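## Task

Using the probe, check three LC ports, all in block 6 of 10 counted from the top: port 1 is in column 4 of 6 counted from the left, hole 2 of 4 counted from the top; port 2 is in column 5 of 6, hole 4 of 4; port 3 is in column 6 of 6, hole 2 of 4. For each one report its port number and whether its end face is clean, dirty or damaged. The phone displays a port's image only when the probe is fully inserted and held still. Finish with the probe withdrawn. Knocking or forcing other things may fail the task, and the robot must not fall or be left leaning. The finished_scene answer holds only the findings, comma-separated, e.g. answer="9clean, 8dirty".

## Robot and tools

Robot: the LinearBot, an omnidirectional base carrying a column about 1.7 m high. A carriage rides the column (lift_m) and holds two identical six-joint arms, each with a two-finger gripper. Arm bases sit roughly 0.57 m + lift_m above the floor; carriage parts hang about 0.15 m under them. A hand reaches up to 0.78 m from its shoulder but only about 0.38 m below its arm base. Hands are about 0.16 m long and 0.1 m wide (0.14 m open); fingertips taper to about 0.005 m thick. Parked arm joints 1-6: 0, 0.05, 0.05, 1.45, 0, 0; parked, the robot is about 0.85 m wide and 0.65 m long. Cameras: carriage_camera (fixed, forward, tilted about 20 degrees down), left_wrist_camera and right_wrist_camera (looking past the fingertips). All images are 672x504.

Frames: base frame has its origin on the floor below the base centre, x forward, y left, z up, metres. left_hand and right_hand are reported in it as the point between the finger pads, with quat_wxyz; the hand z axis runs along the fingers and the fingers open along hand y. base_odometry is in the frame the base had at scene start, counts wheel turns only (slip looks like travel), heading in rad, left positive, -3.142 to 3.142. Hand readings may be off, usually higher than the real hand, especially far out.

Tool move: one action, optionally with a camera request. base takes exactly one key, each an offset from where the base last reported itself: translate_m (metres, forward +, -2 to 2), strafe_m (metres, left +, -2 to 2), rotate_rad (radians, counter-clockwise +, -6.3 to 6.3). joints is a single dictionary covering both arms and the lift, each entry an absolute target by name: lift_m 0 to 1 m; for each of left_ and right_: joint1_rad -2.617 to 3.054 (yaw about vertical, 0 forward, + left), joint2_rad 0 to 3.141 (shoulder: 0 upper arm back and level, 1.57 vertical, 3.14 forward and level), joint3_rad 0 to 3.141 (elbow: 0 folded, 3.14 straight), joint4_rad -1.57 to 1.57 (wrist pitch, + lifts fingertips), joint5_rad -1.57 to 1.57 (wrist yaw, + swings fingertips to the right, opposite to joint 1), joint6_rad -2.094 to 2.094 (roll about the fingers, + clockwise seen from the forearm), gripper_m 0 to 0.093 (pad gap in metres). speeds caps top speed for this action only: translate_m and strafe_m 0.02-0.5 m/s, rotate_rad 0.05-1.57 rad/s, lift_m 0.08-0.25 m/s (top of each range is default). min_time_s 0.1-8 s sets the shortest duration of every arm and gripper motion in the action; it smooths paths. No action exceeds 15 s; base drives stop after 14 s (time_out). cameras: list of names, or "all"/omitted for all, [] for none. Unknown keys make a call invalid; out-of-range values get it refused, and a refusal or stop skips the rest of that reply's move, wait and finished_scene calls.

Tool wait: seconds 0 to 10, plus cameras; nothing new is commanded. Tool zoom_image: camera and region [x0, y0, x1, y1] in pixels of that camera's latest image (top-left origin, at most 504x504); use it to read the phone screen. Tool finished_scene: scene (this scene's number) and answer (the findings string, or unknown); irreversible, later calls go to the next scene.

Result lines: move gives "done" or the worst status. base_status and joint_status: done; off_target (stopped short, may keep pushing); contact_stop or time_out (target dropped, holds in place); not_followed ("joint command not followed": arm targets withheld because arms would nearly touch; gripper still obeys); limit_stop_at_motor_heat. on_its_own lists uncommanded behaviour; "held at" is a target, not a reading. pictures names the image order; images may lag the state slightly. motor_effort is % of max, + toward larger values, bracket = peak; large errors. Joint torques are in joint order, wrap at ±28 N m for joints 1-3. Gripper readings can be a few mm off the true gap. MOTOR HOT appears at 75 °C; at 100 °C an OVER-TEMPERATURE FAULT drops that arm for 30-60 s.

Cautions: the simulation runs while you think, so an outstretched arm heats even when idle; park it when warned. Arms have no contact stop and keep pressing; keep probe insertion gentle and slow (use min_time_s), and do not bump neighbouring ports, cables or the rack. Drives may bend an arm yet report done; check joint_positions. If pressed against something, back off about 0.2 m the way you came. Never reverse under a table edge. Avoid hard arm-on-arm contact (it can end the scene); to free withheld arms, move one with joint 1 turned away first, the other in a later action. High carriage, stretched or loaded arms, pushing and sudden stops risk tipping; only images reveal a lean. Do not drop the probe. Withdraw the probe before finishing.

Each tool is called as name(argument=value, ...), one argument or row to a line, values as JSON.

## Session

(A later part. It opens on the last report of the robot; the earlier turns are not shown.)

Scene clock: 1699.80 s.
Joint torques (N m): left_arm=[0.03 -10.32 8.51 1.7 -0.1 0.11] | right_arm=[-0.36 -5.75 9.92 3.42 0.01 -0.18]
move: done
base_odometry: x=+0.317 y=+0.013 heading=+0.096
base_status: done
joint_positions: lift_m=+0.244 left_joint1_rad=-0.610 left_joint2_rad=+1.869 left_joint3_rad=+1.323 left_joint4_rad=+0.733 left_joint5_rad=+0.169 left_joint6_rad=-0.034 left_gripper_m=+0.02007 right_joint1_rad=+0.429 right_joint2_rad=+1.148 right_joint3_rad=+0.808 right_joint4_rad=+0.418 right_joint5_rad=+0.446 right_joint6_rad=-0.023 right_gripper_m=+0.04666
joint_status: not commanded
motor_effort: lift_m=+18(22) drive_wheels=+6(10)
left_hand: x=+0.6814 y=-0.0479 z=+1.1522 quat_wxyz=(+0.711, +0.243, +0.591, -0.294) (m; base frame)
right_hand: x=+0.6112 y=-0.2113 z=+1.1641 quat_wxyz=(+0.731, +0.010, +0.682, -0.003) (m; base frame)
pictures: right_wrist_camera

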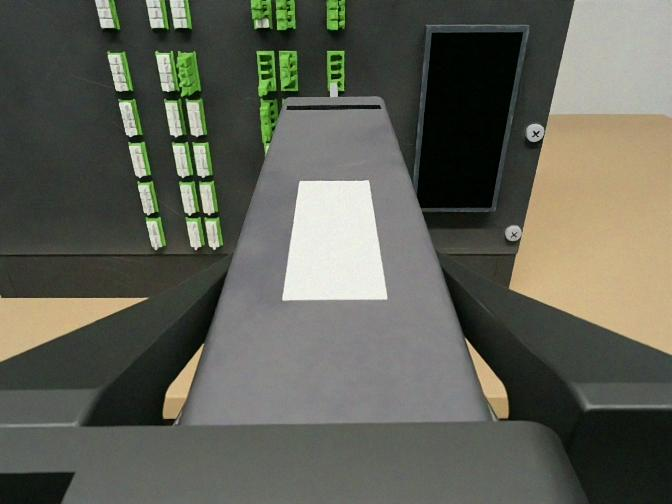

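move(
  base={"translate_m": 0.020},
  speeds={"translate_m": 0.03},
  cameras=["right_wrist_camera"],
)

zoom_image(
  camera="right_wrist_camera",
  region=[270, 10, 360, 100],
)

zoom_image(
  camera="right_wrist_camera",
  region=[322, 72, 352, 102],
)

Scene clock: 1706.50 s.
Joint torques (N m): left_arm=[-0.02 -10.45 8.62 1.76 -0.12 0.1] | right_arm=[-0.38 -5.94 9.77 3.36 0.05 -0.18]
move: done
base_odometry: x=+0.337 y=+0.015 heading=+0.095
base_status: done
joint_positions: lift_m=+0.244 left_joint1_rad=-0.610 left_joint2_rad=+1.869 left_joint3_rad=+1.323 left_joint4_rad=+0.733 left_joint5_rad=+0.169 left_joint6_rad=-0.034 left_gripper_m=+0.02007 right_joint1_rad=+0.429 right_joint2_rad=+1.148 right_joint3_rad=+0.808 right_joint4_rad=+0.417 right_joint5_rad=+0.446 right_joint6_rad=-0.023 right_gripper_m=+0.04666
joint_status: not commanded
motor_effort: lift_m=+19(21) drive_wheels=-2(10)
left_hand: x=+0.6814 y=-0.0479 z=+1.1522 quat_wxyz=(+0.711, +0.243, +0.591, -0.294) (m; base frame)
right_hand: x=+0.6112 y=-0.2113 z=+1.1640 quat_wxyz=(+0.731, +0.010, +0.682, -0.003) (m; base frame)
pictures: right_wrist_camera

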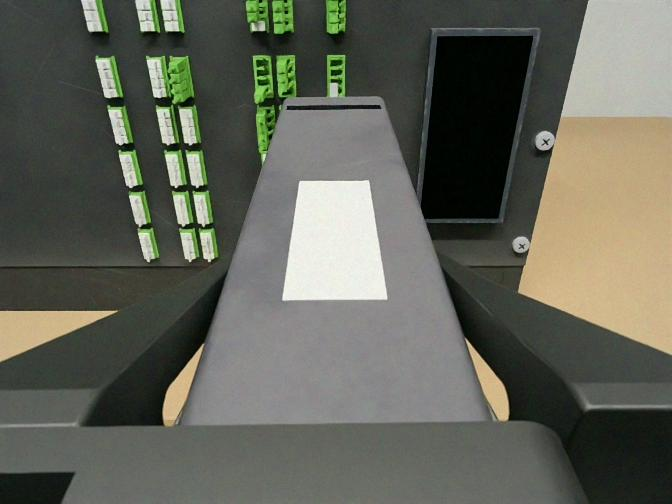

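Scaled by 5.600 from the camera's 672x504 image, which has a finer 960x720 frame.

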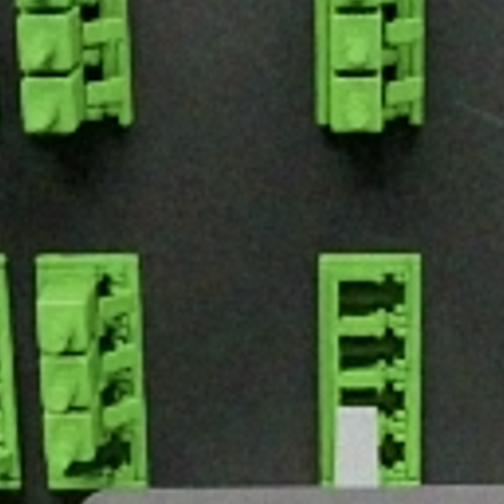

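Scaled by 16.800 from the camera's 672x504 image, which has a finer 960x720 frame.

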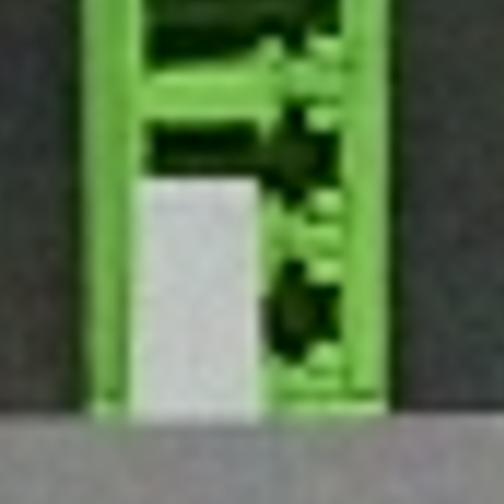

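move(
  base={"translate_m": 0.012},
  joints={"lift_m": 0.2465},
  speeds={"translate_m": 0.03},
  cameras=["right_wrist_camera"],
)

zoom_image(
  camera="right_wrist_camera",
  region=[322, 72, 352, 102],
)

zoom_image(
  camera="right_wrist_camera",
  region=[270, 10, 360, 100],
)

Scene clock: 1721.50 s.
Joint torques (N m): left_arm=[-0.4 -10.32 8.58 1.68 -0.08 0.11] | right_arm=[-0.32 -5.79 9.74 3.41 0.04 -0.17]
move: done
base_odometry: x=+0.349 y=+0.016 heading=+0.095
base_status: done
joint_positions: lift_m=+0.246 left_joint1_rad=-0.610 left_joint2_rad=+1.869 left_joint3_rad=+1.323 left_joint4_rad=+0.736 left_joint5_rad=+0.169 left_joint6_rad=-0.034 left_gripper_m=+0.02007 right_joint1_rad=+0.429 right_joint2_rad=+1.147 right_joint3_rad=+0.808 right_joint4_rad=+0.419 right_joint5_rad=+0.446 right_joint6_rad=-0.023 right_gripper_m=+0.04666
joint_status: all done
motor_effort: lift_m=+25(25) drive_wheels=+5(9)
left_hand: x=+0.6814 y=-0.0476 z=+1.1551 quat_wxyz=(+0.712, +0.243, +0.590, -0.294) (m; base frame)
right_hand: x=+0.6110 y=-0.2114 z=+1.1667 quat_wxyz=(+0.732, +0.010, +0.681, -0.002) (m; base frame)
pictures: right_wrist_camera

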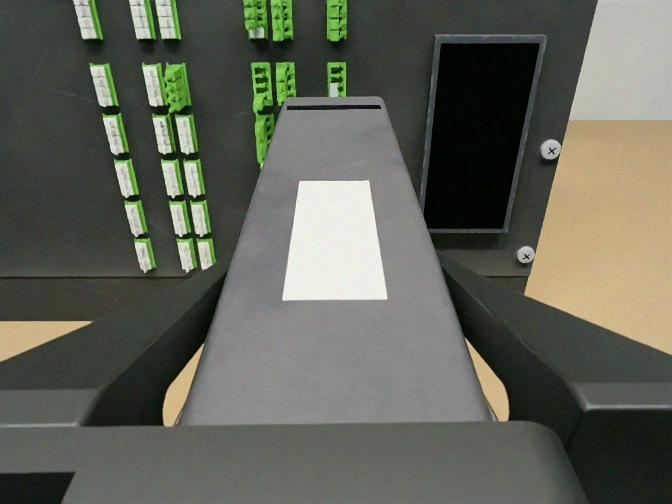

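Scaled by 16.800 from the camera's 672x504 image, which has a finer 960x720 frame.

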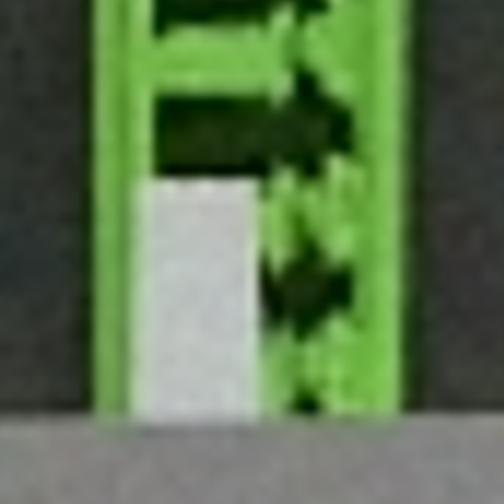

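Scaled by 5.600 from the camera's 672x504 image, which has a finer 960x720 frame.

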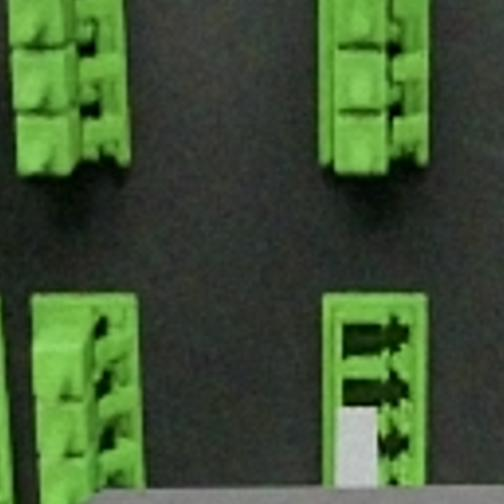

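move(
  base={"strafe_m": -0.0012},
  speeds={"strafe_m": 0.02},
  cameras=["right_wrist_camera"],
)

zoom_image(
  camera="right_wrist_camera",
  region=[322, 72, 352, 102],
)

Scene clock: 1729.73 s.
Joint torques (N m): left_arm=[-0.1 -10.35 8.61 1.69 -0.15 0.13] | right_arm=[-0.32 -5.85 9.95 3.41 0.07 -0.15]
move: done
base_odometry: x=+0.349 y=+0.015 heading=+0.095
base_status: done
joint_positions: lift_m=+0.246 left_joint1_rad=-0.611 left_joint2_rad=+1.869 left_joint3_rad=+1.323 left_joint4_rad=+0.736 left_joint5_rad=+0.169 left_joint6_rad=-0.034 left_gripper_m=+0.02007 right_joint1_rad=+0.429 right_joint2_rad=+1.147 right_joint3_rad=+0.808 right_joint4_rad=+0.419 right_joint5_rad=+0.446 right_joint6_rad=-0.023 right_gripper_m=+0.04666
joint_status: not commanded
motor_effort: lift_m=+23(26) drive_wheels=+3(6)
left_hand: x=+0.6812 y=-0.0480 z=+1.1551 quat_wxyz=(+0.712, +0.243, +0.590, -0.294) (m; base frame)
right_hand: x=+0.6110 y=-0.2115 z=+1.1667 quat_wxyz=(+0.732, +0.010, +0.681, -0.003) (m; base frame)
pictures: right_wrist_camera

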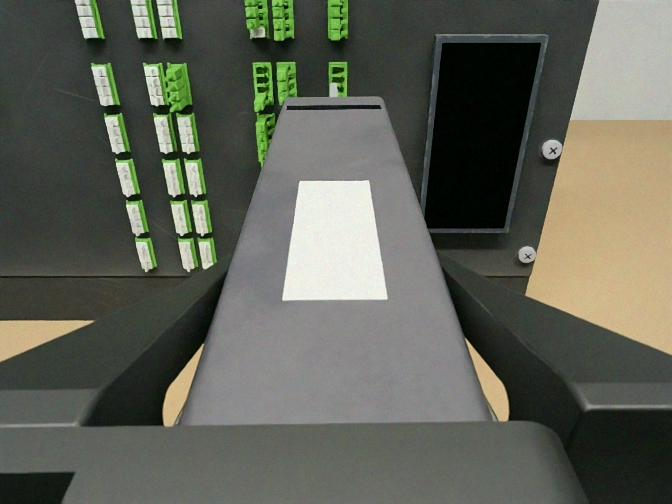

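Scaled by 16.800 from the camera's 672x504 image, which has a finer 960x720 frame.

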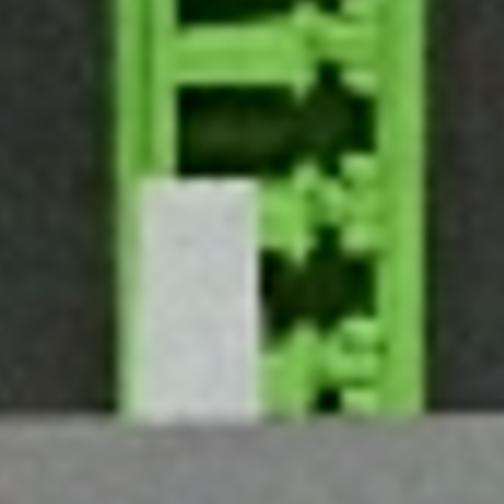

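move(
  base={"strafe_m": -0.0025},
  speeds={"strafe_m": 0.02},
  cameras=["right_wrist_camera"],
)

zoom_image(
  camera="right_wrist_camera",
  region=[322, 72, 352, 102],
)

Scene clock: 1735.80 s.
Joint torques (N m): left_arm=[-0.13 -10.39 8.36 1.66 -0.1 0.11] | right_arm=[-0.49 -5.6 9.78 3.33 0.03 -0.12]
move: done
base_odometry: x=+0.349 y=+0.012 heading=+0.095
base_status: done
joint_positions: lift_m=+0.246 left_joint1_rad=-0.611 left_joint2_rad=+1.869 left_joint3_rad=+1.323 left_joint4_rad=+0.736 left_joint5_rad=+0.169 left_joint6_rad=-0.034 left_gripper_m=+0.02007 right_joint1_rad=+0.429 right_joint2_rad=+1.147 right_joint3_rad=+0.808 right_joint4_rad=+0.419 right_joint5_rad=+0.447 right_joint6_rad=-0.023 right_gripper_m=+0.04666
joint_status: not commanded
motor_effort: lift_m=+22(24) drive_wheels=+4(7)
left_hand: x=+0.6810 y=-0.0482 z=+1.1551 quat_wxyz=(+0.711, +0.243, +0.590, -0.294) (m; base frame)
right_hand: x=+0.6110 y=-0.2116 z=+1.1667 quat_wxyz=(+0.732, +0.010, +0.681, -0.003) (m; base frame)
pictures: right_wrist_camera

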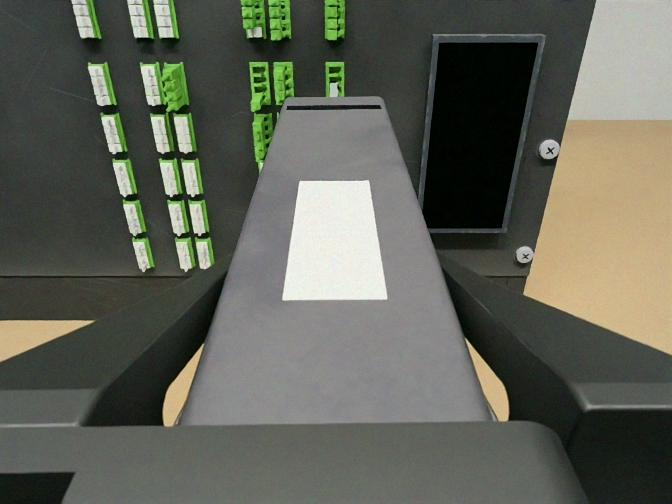

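Scaled by 16.800 from the camera's 672x504 image, which has a finer 960x720 frame.

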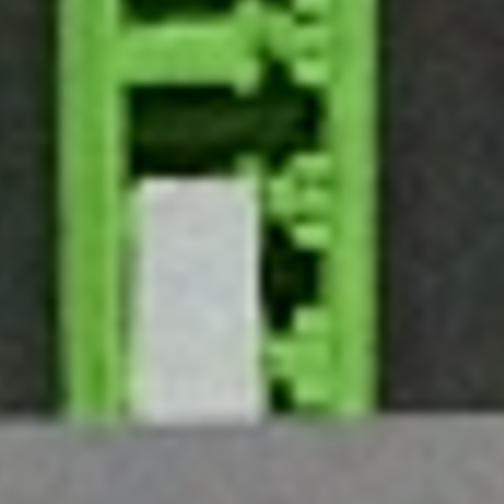

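move(
  base={"translate_m": 0.004},
  speeds={"translate_m": 0.02},
  cameras=["right_wrist_camera"],
)

zoom_image(
  camera="right_wrist_camera",
  region=[322, 72, 352, 102],
)

Scene clock: 1740.93 s.
Joint torques (N m): left_arm=[-0.08 -10.13 8.53 1.67 -0.12 0.07] | right_arm=[-0.28 -5.83 9.73 3.43 0.03 -0.19]
move: done
base_odometry: x=+0.353 y=+0.013 heading=+0.095
base_status: done
joint_positions: lift_m=+0.246 left_joint1_rad=-0.611 left_joint2_rad=+1.869 left_joint3_rad=+1.323 left_joint4_rad=+0.736 left_joint5_rad=+0.169 left_joint6_rad=-0.034 left_gripper_m=+0.02007 right_joint1_rad=+0.429 right_joint2_rad=+1.147 right_joint3_rad=+0.808 right_joint4_rad=+0.418 right_joint5_rad=+0.447 right_joint6_rad=-0.023 right_gripper_m=+0.04666
joint_status: not commanded
motor_effort: lift_m=+23(24) drive_wheels=+0(10)
left_hand: x=+0.6810 y=-0.0482 z=+1.1551 quat_wxyz=(+0.711, +0.243, +0.590, -0.294) (m; base frame)
right_hand: x=+0.6110 y=-0.2116 z=+1.1666 quat_wxyz=(+0.732, +0.010, +0.681, -0.003) (m; base frame)
pictures: right_wrist_camera

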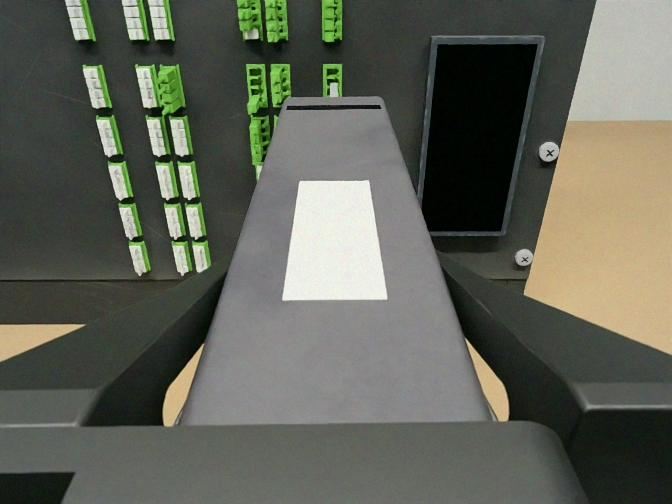

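Scaled by 16.800 from the camera's 672x504 image, which has a finer 960x720 frame.

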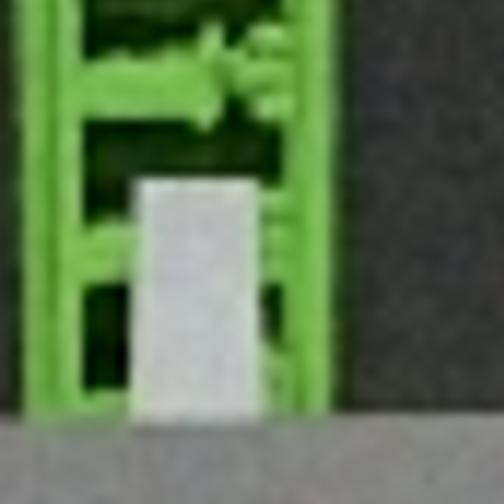

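move(
  base={"strafe_m": 0.0022},
  speeds={"strafe_m": 0.02},
  cameras=["right_wrist_camera"],
)

zoom_image(
  camera="right_wrist_camera",
  region=[322, 72, 352, 102],
)

move(
  base={"translate_m": 0.002},
  speeds={"translate_m": 0.02},
  cameras=["right_wrist_camera"],
)

zoom_image(
  camera="right_wrist_camera",
  region=[322, 72, 352, 102],
)

Scene clock: 1750.00 s.
Joint torques (N m): left_arm=[-0.05 -10.52 8.49 1.73 -0.11 0.09] | right_arm=[-0.24 -5.96 9.84 3.4 0.05 -0.22]
move: done
base_odometry: x=+0.353 y=+0.015 heading=+0.095
base_status: done
joint_positions: lift_m=+0.246 left_joint1_rad=-0.610 left_joint2_rad=+1.869 left_joint3_rad=+1.323 left_joint4_rad=+0.736 left_joint5_rad=+0.168 left_joint6_rad=-0.034 left_gripper_m=+0.02007 right_joint1_rad=+0.429 right_joint2_rad=+1.147 right_joint3_rad=+0.808 right_joint4_rad=+0.418 right_joint5_rad=+0.445 right_joint6_rad=-0.023 right_gripper_m=+0.04666
joint_status: not commanded
motor_effort: lift_m=+23(24) drive_wheels=-4(5)
left_hand: x=+0.6816 y=-0.0474 z=+1.1551 quat_wxyz=(+0.712, +0.242, +0.590, -0.294) (m; base frame)
right_hand: x=+0.6110 y=-0.2113 z=+1.1666 quat_wxyz=(+0.732, +0.009, +0.681, -0.002) (m; base frame)
pictures: right_wrist_camera

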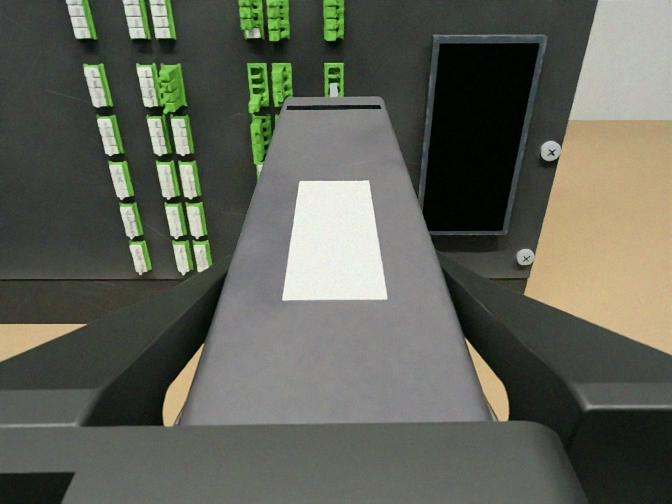

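Scaled by 16.800 from the camera's 672x504 image, which has a finer 960x720 frame.

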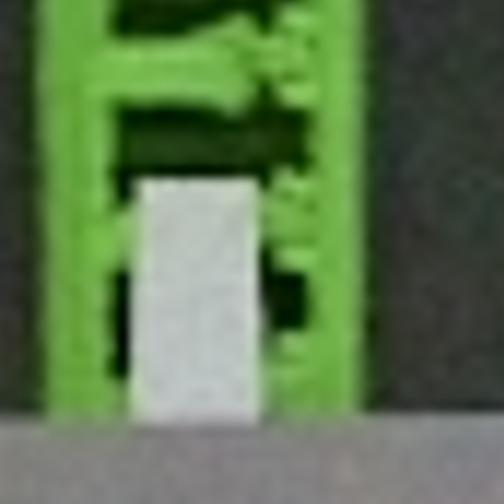

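Scene clock: 1750.60 s.
Joint torques (N m): left_arm=[-0.31 -10.11 8.5 1.65 -0.12 0.08] | right_arm=[-0.35 -5.56 9.77 3.34 0.05 -0.2]
move: done
base_odometry: x=+0.355 y=+0.015 heading=+0.095
base_status: done
joint_positions: lift_m=+0.246 left_joint1_rad=-0.610 left_joint2_rad=+1.869 left_joint3_rad=+1.323 left_joint4_rad=+0.734 left_joint5_rad=+0.168 left_joint6_rad=-0.034 left_gripper_m=+0.02007 right_joint1_rad=+0.430 right_joint2_rad=+1.144 right_joint3_rad=+0.808 right_joint4_rad=+0.420 right_joint5_rad=+0.446 right_joint6_rad=-0.023 right_gripper_m=+0.04666
joint_status: not commanded
motor_effort: lift_m=+24(25) drive_wheels=+1(10)
left_hand: x=+0.6817 y=-0.0475 z=+1.1548 quat_wxyz=(+0.711, +0.242, +0.591, -0.294) (m; base frame)
right_hand: x=+0.6104 y=-0.2114 z=+1.1679 quat_wxyz=(+0.733, +0.010, +0.680, -0.002) (m; base frame)
pictures: right_wrist_camera

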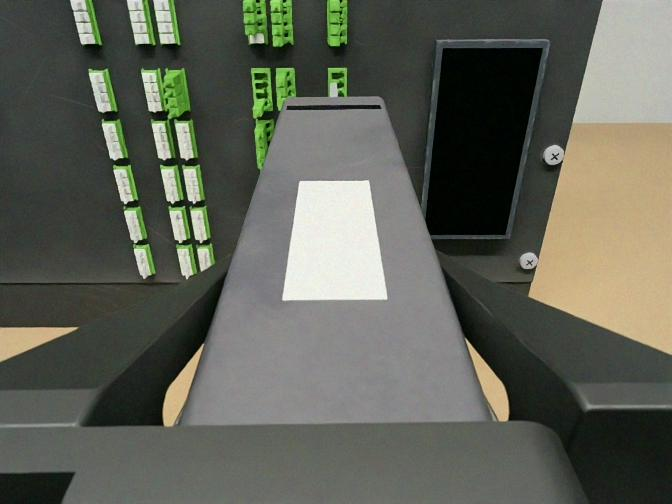

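Scaled by 16.800 from the camera's 672x504 image, which has a finer 960x720 frame.

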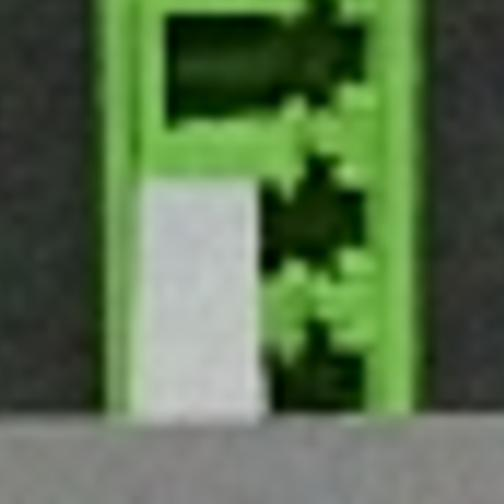

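wait(
  seconds=0.5,
  cameras=["right_wrist_camera"],
)

zoom_image(
  camera="right_wrist_camera",
  region=[322, 72, 352, 102],
)

zoom_image(
  camera="right_wrist_camera",
  region=[270, 10, 360, 100],
)

Scene clock: 1759.10 s.
Joint torques (N m): left_arm=[-0.2 -10.25 8.4 1.69 -0.1 0.1] | right_arm=[-0.36 -5.63 9.96 3.36 0.02 -0.12]
base_odometry: x=+0.355 y=+0.015 heading=+0.095
base_status: done
joint_positions: lift_m=+0.246 left_joint1_rad=-0.610 left_joint2_rad=+1.869 left_joint3_rad=+1.323 left_joint4_rad=+0.734 left_joint5_rad=+0.168 left_joint6_rad=-0.034 left_gripper_m=+0.02007 right_joint1_rad=+0.430 right_joint2_rad=+1.144 right_joint3_rad=+0.808 right_joint4_rad=+0.420 right_joint5_rad=+0.446 right_joint6_rad=-0.023 right_gripper_m=+0.04666
joint_status: not commanded
motor_effort: lift_m=+22(25) drive_wheels=+4(10)
left_hand: x=+0.6817 y=-0.0475 z=+1.1548 quat_wxyz=(+0.711, +0.242, +0.591, -0.294) (m; base frame)
right_hand: x=+0.6104 y=-0.2114 z=+1.1679 quat_wxyz=(+0.733, +0.010, +0.680, -0.002) (m; base frame)
wait: 0.50 s; at rest from the start
pictures: right_wrist_camera

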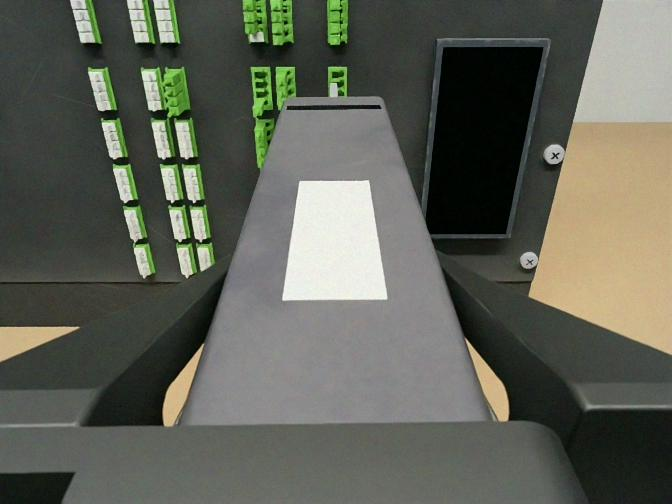

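Scaled by 16.800 from the camera's 672x504 image, which has a finer 960x720 frame.

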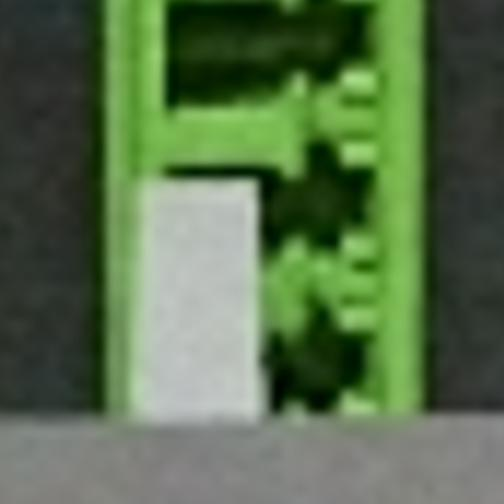

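Scaled by 5.600 from the camera's 672x504 image, which has a finer 960x720 frame.

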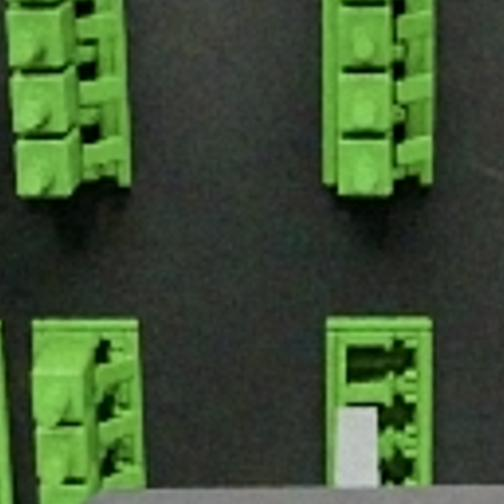

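move(
  base={"translate_m": -0.045},
  speeds={"translate_m": 0.03},
  cameras=[],
)

move(
  base={"strafe_m": -0.0015},
  joints={"right_joint4_rad": 0.455},
  speeds={"strafe_m": 0.02},
  min_time_s=1.0,
  cameras=[],
)

wait(
  seconds=0.3,
  cameras=["right_wrist_camera"],
)

zoom_image(
  camera="right_wrist_camera",
  region=[270, 10, 360, 100],
)

Scene clock: 1768.67 s.
Joint torques (N m): left_arm=[-0.27 -10.35 8.5 1.64 -0.04 0.13] | right_arm=[-0.28 -5.37 9.98 3.38 0.03 -0.19]
move: done
base_odometry: x=+0.311 y=+0.011 heading=+0.095
base_status: done
joint_positions: lift_m=+0.246 left_joint1_rad=-0.610 left_joint2_rad=+1.869 left_joint3_rad=+1.323 left_joint4_rad=+0.734 left_joint5_rad=+0.168 left_joint6_rad=-0.034 left_gripper_m=+0.02007 right_joint1_rad=+0.430 right_joint2_rad=+1.144 right_joint3_rad=+0.808 right_joint4_rad=+0.419 right_joint5_rad=+0.446 right_joint6_rad=-0.023 right_gripper_m=+0.04666
joint_status: not commanded
motor_effort: lift_m=+24(25) drive_wheels=+2(7)
left_hand: x=+0.6815 y=-0.0476 z=+1.1548 quat_wxyz=(+0.711, +0.242, +0.591, -0.294) (m; base frame)
right_hand: x=+0.6104 y=-0.2114 z=+1.1677 quat_wxyz=(+0.733, +0.010, +0.680, -0.002) (m; base frame)
pictures: none
No camera images: "cameras" was empty.

Scene clock: 1769.97 s.
Joint torques (N m): left_arm=[0.23 -10.39 8.62 1.68 -0.04 0.06] | right_arm=[-0.42 -5.39 9.85 3.24 0.02 -0.15]
move: off_target
base_odometry: x=+0.311 y=+0.009 heading=+0.095
base_status: done
joint_positions: lift_m=+0.246 left_joint1_rad=-0.611 left_joint2_rad=+1.869 left_joint3_rad=+1.323 left_joint4_rad=+0.734 left_joint5_rad=+0.168 left_joint6_rad=-0.034 left_gripper_m=+0.02007 right_joint1_rad=+0.430 right_joint2_rad=+1.144 right_joint3_rad=+0.808 right_joint4_rad=+0.412 right_joint5_rad=+0.446 right_joint6_rad=-0.023 right_gripper_m=+0.04666
joint_status: right_joint4_rad off_target (ended at +0.412, target +0.455)
motor_effort: lift_m=+23(26) drive_wheels=+2(9)
left_hand: x=+0.6813 y=-0.0480 z=+1.1548 quat_wxyz=(+0.711, +0.243, +0.591, -0.294) (m; base frame)
right_hand: x=+0.6105 y=-0.2114 z=+1.1662 quat_wxyz=(+0.731, +0.009, +0.683, -0.003) (m; base frame)
pictures: none
No camera images: "cameras" was empty.

Scene clock: 1770.27 s.
Joint torques (N m): left_arm=[-0.05 -10.13 8.51 1.69 -0.04 0.11] | right_arm=[-0.23 -5.41 9.63 3.22 0.03 -0.22]
base_odometry: x=+0.311 y=+0.009 heading=+0.095
base_status: done
joint_positions: lift_m=+0.246 left_joint1_rad=-0.611 left_joint2_rad=+1.869 left_joint3_rad=+1.323 left_joint4_rad=+0.734 left_joint5_rad=+0.168 left_joint6_rad=-0.034 left_gripper_m=+0.02007 right_joint1_rad=+0.430 right_joint2_rad=+1.144 right_joint3_rad=+0.808 right_joint4_rad=+0.412 right_joint5_rad=+0.446 right_joint6_rad=-0.023 right_gripper_m=+0.04666
joint_status: right_joint4_rad off_target (ended at +0.412, target +0.455)
motor_effort: lift_m=+23(26) drive_wheels=+5(9)
left_hand: x=+0.6813 y=-0.0480 z=+1.1548 quat_wxyz=(+0.711, +0.243, +0.591, -0.294) (m; base frame)
right_hand: x=+0.6105 y=-0.2114 z=+1.1661 quat_wxyz=(+0.731, +0.009, +0.683, -0.003) (m; base frame)
wait: 0.30 s; at rest by 0.27 s
pictures: right_wrist_camera

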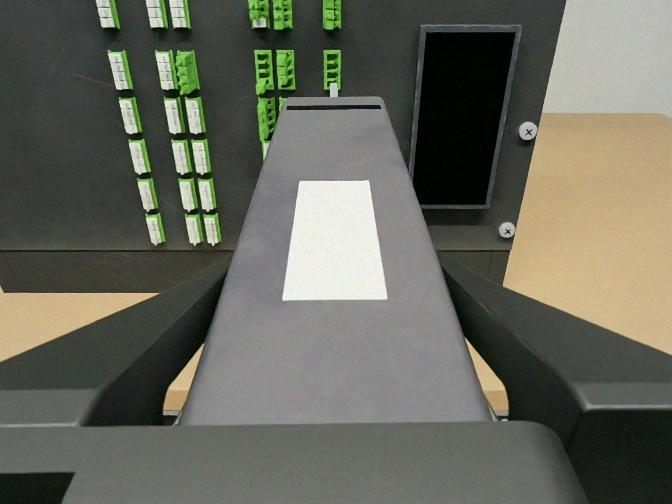

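Scaled by 5.600 from the camera's 672x504 image, which has a finer 960x720 frame.

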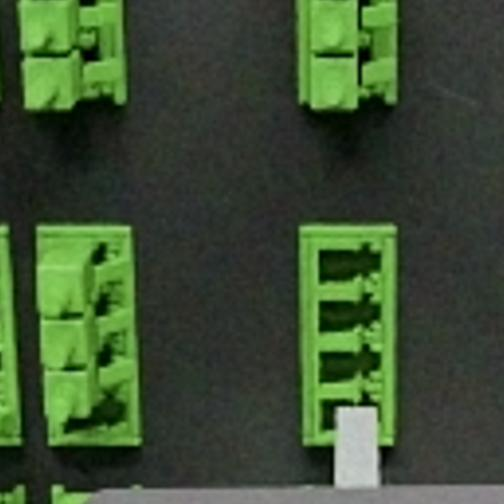

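move(
  base={"translate_m": 0.028},
  speeds={"translate_m": 0.03},
  cameras=["right_wrist_camera"],
)

zoom_image(
  camera="right_wrist_camera",
  region=[322, 72, 352, 102],
)

zoom_image(
  camera="right_wrist_camera",
  region=[270, 10, 360, 100],
)

Scene clock: 1775.10 s.
Joint torques (N m): left_arm=[-0.09 -10.4 8.32 1.7 -0.09 0.12] | right_arm=[-0.39 -5.71 9.89 3.35 0.07 -0.14]
move: done
base_odometry: x=+0.339 y=+0.012 heading=+0.095
base_status: done
joint_positions: lift_m=+0.246 left_joint1_rad=-0.610 left_joint2_rad=+1.869 left_joint3_rad=+1.323 left_joint4_rad=+0.734 left_joint5_rad=+0.168 left_joint6_rad=-0.034 left_gripper_m=+0.02007 right_joint1_rad=+0.430 right_joint2_rad=+1.144 right_joint3_rad=+0.808 right_joint4_rad=+0.405 right_joint5_rad=+0.446 right_joint6_rad=-0.023 right_gripper_m=+0.04666
joint_status: not commanded
motor_effort: lift_m=+24(25) drive_wheels=+4(10)
left_hand: x=+0.6814 y=-0.0478 z=+1.1548 quat_wxyz=(+0.711, +0.243, +0.591, -0.294) (m; base frame)
right_hand: x=+0.6106 y=-0.2113 z=+1.1645 quat_wxyz=(+0.729, +0.008, +0.685, -0.004) (m; base frame)
pictures: right_wrist_camera

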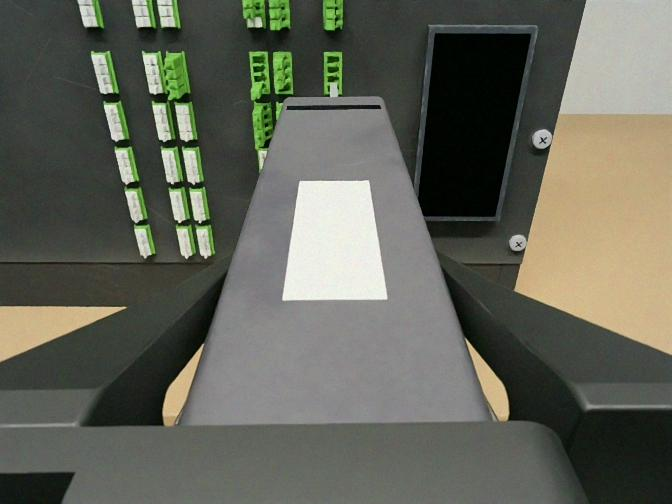

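Scaled by 16.800 from the camera's 672x504 image, which has a finer 960x720 frame.

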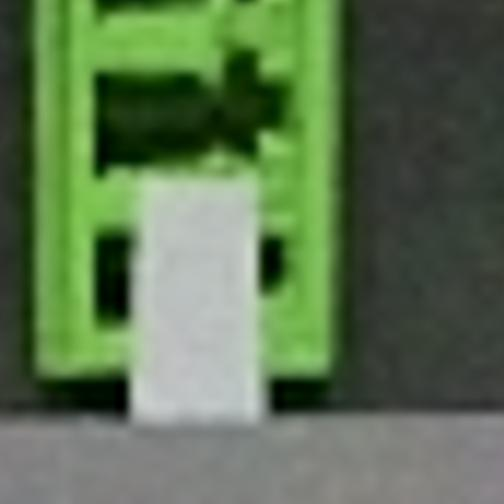

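Scaled by 5.600 from the camera's 672x504 image, which has a finer 960x720 frame.

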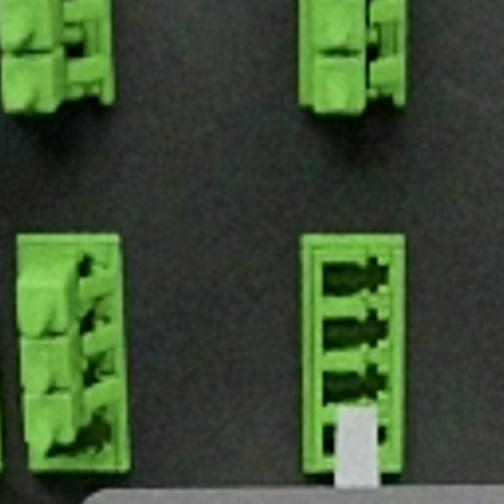

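move(
  base={"strafe_m": 0.0015},
  joints={"lift_m": 0.2515},
  speeds={"strafe_m": 0.02},
  cameras=[],
)

move(
  base={"translate_m": 0.006},
  speeds={"translate_m": 0.02},
  cameras=["right_wrist_camera"],
)

zoom_image(
  camera="right_wrist_camera",
  region=[322, 72, 352, 102],
)

Scene clock: 1781.47 s.
Joint torques (N m): left_arm=[-0.16 -10.28 8.59 1.63 -0.11 0.06] | right_arm=[-0.18 -5.46 9.85 3.38 0.02 -0.2]
move: done
base_odometry: x=+0.338 y=+0.013 heading=+0.095
base_status: done
joint_positions: lift_m=+0.251 left_joint1_rad=-0.609 left_joint2_rad=+1.869 left_joint3_rad=+1.323 left_joint4_rad=+0.737 left_joint5_rad=+0.168 left_joint6_rad=-0.034 left_gripper_m=+0.02007 right_joint1_rad=+0.430 right_joint2_rad=+1.144 right_joint3_rad=+0.807 right_joint4_rad=+0.403 right_joint5_rad=+0.445 right_joint6_rad=-0.023 right_gripper_m=+0.04666
joint_status: all done
motor_effort: lift_m=+25(29) drive_wheels=+1(5)
left_hand: x=+0.6817 y=-0.0471 z=+1.1607 quat_wxyz=(+0.712, +0.242, +0.590, -0.294) (m; base frame)
right_hand: x=+0.6106 y=-0.2111 z=+1.1687 quat_wxyz=(+0.728, +0.007, +0.686, -0.004) (m; base frame)
pictures: none
No camera images: "cameras" was empty.

Scene clock: 1782.27 s.
Joint torques (N m): left_arm=[-0.55 -10.17 8.53 1.71 -0.14 0.1] | right_arm=[-0.25 -5.56 9.83 3.42 0 -0.14]
move: done
base_odometry: x=+0.344 y=+0.014 heading=+0.094
base_status: done
joint_positions: lift_m=+0.251 left_joint1_rad=-0.610 left_joint2_rad=+1.869 left_joint3_rad=+1.323 left_joint4_rad=+0.736 left_joint5_rad=+0.168 left_joint6_rad=-0.034 left_gripper_m=+0.02007 right_joint1_rad=+0.430 right_joint2_rad=+1.144 right_joint3_rad=+0.807 right_joint4_rad=+0.400 right_joint5_rad=+0.445 right_joint6_rad=-0.023 right_gripper_m=+0.04666
joint_status: not commanded
motor_effort: lift_m=+23(24) drive_wheels=+5(9)
left_hand: x=+0.6814 y=-0.0475 z=+1.1605 quat_wxyz=(+0.712, +0.242, +0.590, -0.294) (m; base frame)
right_hand: x=+0.6107 y=-0.2111 z=+1.1681 quat_wxyz=(+0.727, +0.007, +0.687, -0.004) (m; base frame)
pictures: right_wrist_camera

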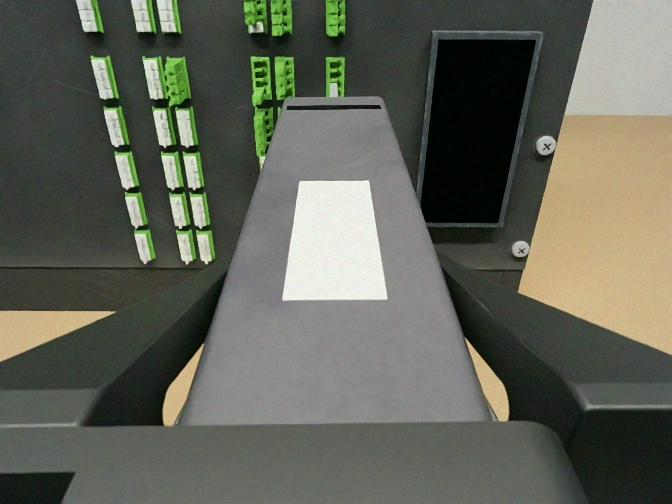

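Scaled by 16.800 from the camera's 672x504 image, which has a finer 960x720 frame.

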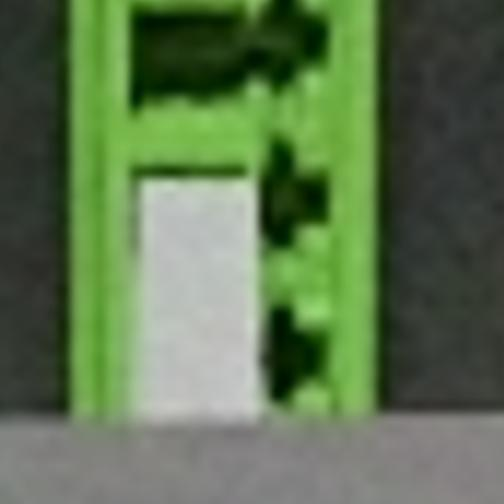

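move(
  joints={"right_joint4_rad": 0.46},
  min_time_s=0.5,
  cameras=["right_wrist_camera"],
)

zoom_image(
  camera="right_wrist_camera",
  region=[270, 10, 360, 100],
)

zoom_image(
  camera="right_wrist_camera",
  region=[322, 72, 352, 102],
)

Scene clock: 1787.00 s.
Joint torques (N m): left_arm=[-0.27 -10.09 8.49 1.61 -0.12 0.09] | right_arm=[-0.23 -5.59 10.06 3.51 -0.04 -0.21]
move: off_target
base_odometry: x=+0.344 y=+0.014 heading=+0.094
base_status: not commanded
joint_positions: lift_m=+0.251 left_joint1_rad=-0.610 left_joint2_rad=+1.869 left_joint3_rad=+1.323 left_joint4_rad=+0.736 left_joint5_rad=+0.168 left_joint6_rad=-0.034 left_gripper_m=+0.02007 right_joint1_rad=+0.430 right_joint2_rad=+1.144 right_joint3_rad=+0.807 right_joint4_rad=+0.399 right_joint5_rad=+0.445 right_joint6_rad=-0.023 right_gripper_m=+0.04666
joint_status: right_joint4_rad off_target (ended at +0.400, target +0.460)
motor_effort: lift_m=+21(25) drive_wheels=+4(8)
left_hand: x=+0.6814 y=-0.0475 z=+1.1605 quat_wxyz=(+0.712, +0.242, +0.590, -0.294) (m; base frame)
right_hand: x=+0.6107 y=-0.2111 z=+1.1680 quat_wxyz=(+0.727, +0.007, +0.687, -0.004) (m; base frame)
pictures: right_wrist_camera

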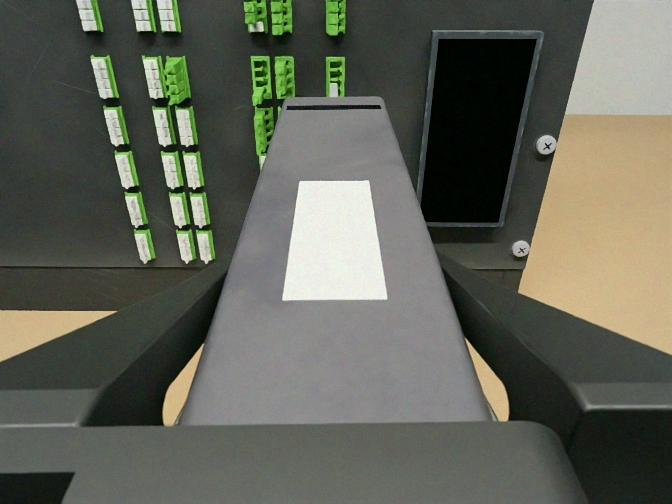

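Scaled by 5.600 from the camera's 672x504 image, which has a finer 960x720 frame.

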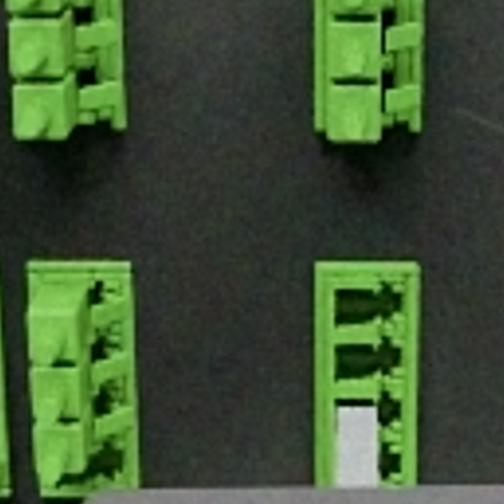

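Scaled by 16.800 from the camera's 672x504 image, which has a finer 960x720 frame.

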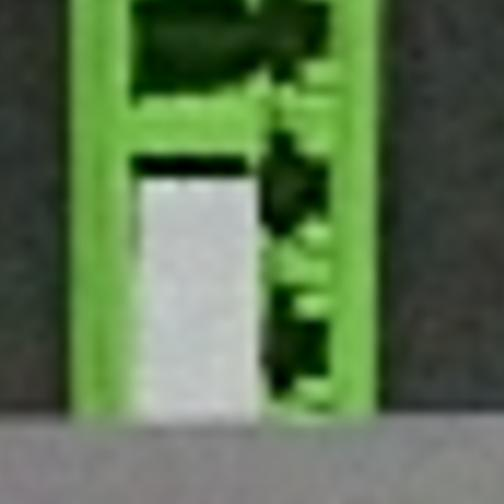

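move(
  joints={"lift_m": 0.254},
  base={"translate_m": 0.006},
  speeds={"translate_m": 0.02},
  cameras=["right_wrist_camera"],
)

zoom_image(
  camera="right_wrist_camera",
  region=[322, 72, 352, 102],
)

zoom_image(
  camera="right_wrist_camera",
  region=[270, 10, 360, 100],
)

Scene clock: 1793.97 s.
Joint torques (N m): left_arm=[-0.25 -10.29 8.55 1.69 -0.11 0.09] | right_arm=[-0.28 -5.56 9.91 3.37 0.03 -0.14]
move: done
base_odometry: x=+0.350 y=+0.014 heading=+0.094
base_status: done
joint_positions: lift_m=+0.254 left_joint1_rad=-0.610 left_joint2_rad=+1.869 left_joint3_rad=+1.323 left_joint4_rad=+0.737 left_joint5_rad=+0.168 left_joint6_rad=-0.034 left_gripper_m=+0.02007 right_joint1_rad=+0.430 right_joint2_rad=+1.144 right_joint3_rad=+0.807 right_joint4_rad=+0.403 right_joint5_rad=+0.445 right_joint6_rad=-0.023 right_gripper_m=+0.04666
joint_status: all done
motor_effort: lift_m=+23(26) drive_wheels=-1(9)
left_hand: x=+0.6813 y=-0.0476 z=+1.1631 quat_wxyz=(+0.712, +0.242, +0.590, -0.294) (m; base frame)
right_hand: x=+0.6106 y=-0.2111 z=+1.1712 quat_wxyz=(+0.728, +0.007, +0.686, -0.004) (m; base frame)
pictures: right_wrist_camera

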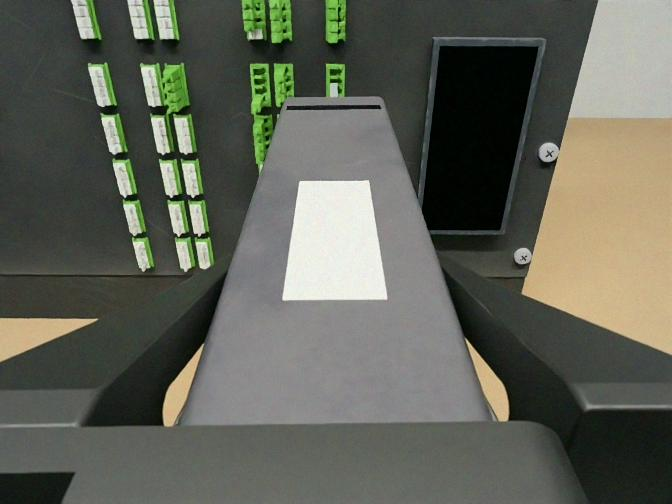

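Scaled by 16.800 from the camera's 672x504 image, which has a finer 960x720 frame.

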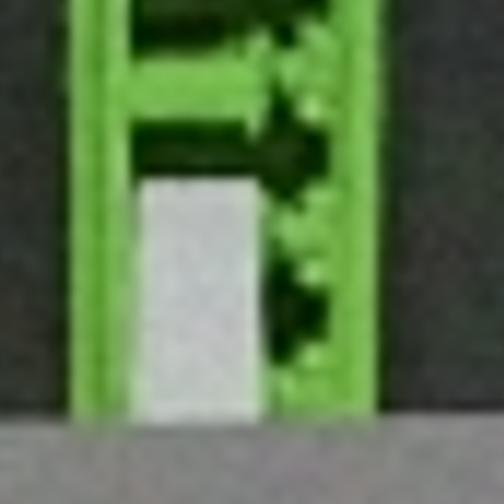

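Scaled by 5.600 from the camera's 672x504 image, which has a finer 960x720 frame.

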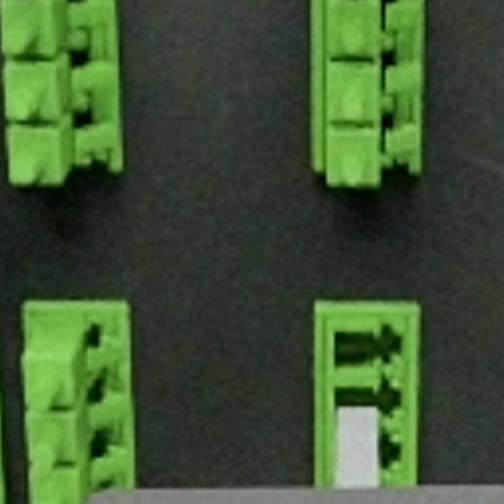

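move(
  base={"translate_m": 0.005},
  speeds={"translate_m": 0.02},
  cameras=["right_wrist_camera"],
)

zoom_image(
  camera="right_wrist_camera",
  region=[322, 72, 352, 102],
)

Scene clock: 1797.93 s.
Joint torques (N m): left_arm=[-0.21 -10.14 8.42 1.67 -0.09 0.14] | right_arm=[-0.39 -5.72 9.84 3.38 0.05 -0.21]
move: done
base_odometry: x=+0.355 y=+0.014 heading=+0.093
base_status: done
joint_positions: lift_m=+0.254 left_joint1_rad=-0.610 left_joint2_rad=+1.869 left_joint3_rad=+1.323 left_joint4_rad=+0.736 left_joint5_rad=+0.168 left_joint6_rad=-0.034 left_gripper_m=+0.02007 right_joint1_rad=+0.430 right_joint2_rad=+1.144 right_joint3_rad=+0.807 right_joint4_rad=+0.403 right_joint5_rad=+0.445 right_joint6_rad=-0.023 right_gripper_m=+0.04666
joint_status: not commanded
motor_effort: lift_m=+24(25) drive_wheels=-3(9)
left_hand: x=+0.6813 y=-0.0477 z=+1.1629 quat_wxyz=(+0.712, +0.242, +0.590, -0.294) (m; base frame)
right_hand: x=+0.6106 y=-0.2111 z=+1.1712 quat_wxyz=(+0.728, +0.007, +0.686, -0.004) (m; base frame)
pictures: right_wrist_camera

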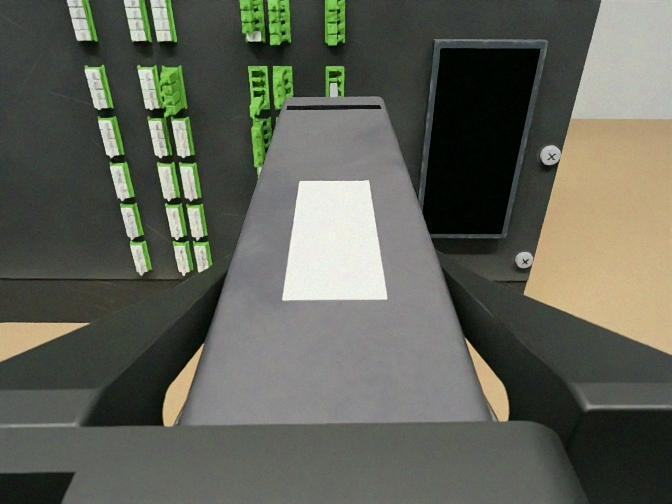

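Scaled by 16.800 from the camera's 672x504 image, which has a finer 960x720 frame.

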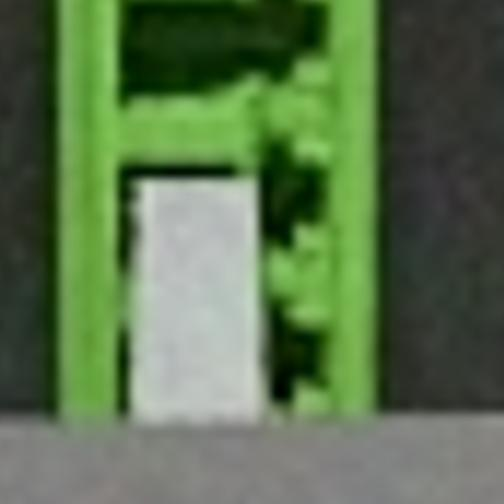

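move(
  joints={"lift_m": 0.2531},
  cameras=["right_wrist_camera"],
)

zoom_image(
  camera="right_wrist_camera",
  region=[322, 72, 352, 102],
)

Scene clock: 1807.03 s.
Joint torques (N m): left_arm=[-0.08 -10.09 8.28 1.77 -0.1 0.09] | right_arm=[-0.32 -5.48 9.92 3.4 0.02 -0.11]
move: done
base_odometry: x=+0.355 y=+0.014 heading=+0.093
base_status: not commanded
joint_positions: lift_m=+0.253 left_joint1_rad=-0.610 left_joint2_rad=+1.869 left_joint3_rad=+1.323 left_joint4_rad=+0.736 left_joint5_rad=+0.168 left_joint6_rad=-0.034 left_gripper_m=+0.02007 right_joint1_rad=+0.430 right_joint2_rad=+1.144 right_joint3_rad=+0.807 right_joint4_rad=+0.403 right_joint5_rad=+0.445 right_joint6_rad=-0.023 right_gripper_m=+0.04666
joint_status: all done
motor_effort: lift_m=+20(20) drive_wheels=+2(4)
left_hand: x=+0.6813 y=-0.0477 z=+1.1624 quat_wxyz=(+0.712, +0.242, +0.590, -0.294) (m; base frame)
right_hand: x=+0.6106 y=-0.2111 z=+1.1708 quat_wxyz=(+0.728, +0.007, +0.686, -0.004) (m; base frame)
pictures: right_wrist_camera

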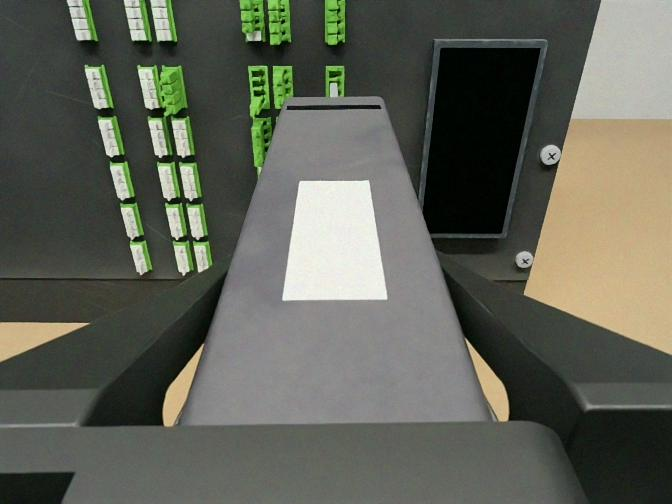

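Scaled by 16.800 from the camera's 672x504 image, which has a finer 960x720 frame.

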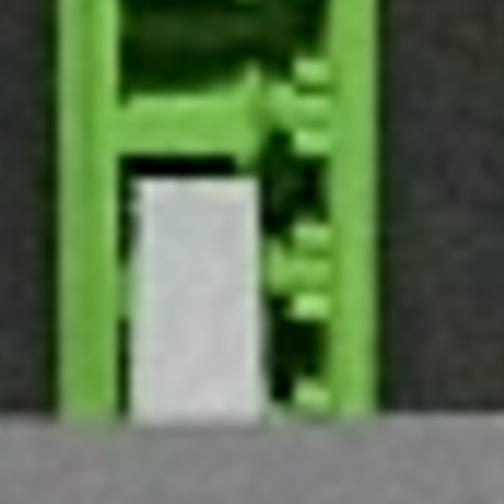

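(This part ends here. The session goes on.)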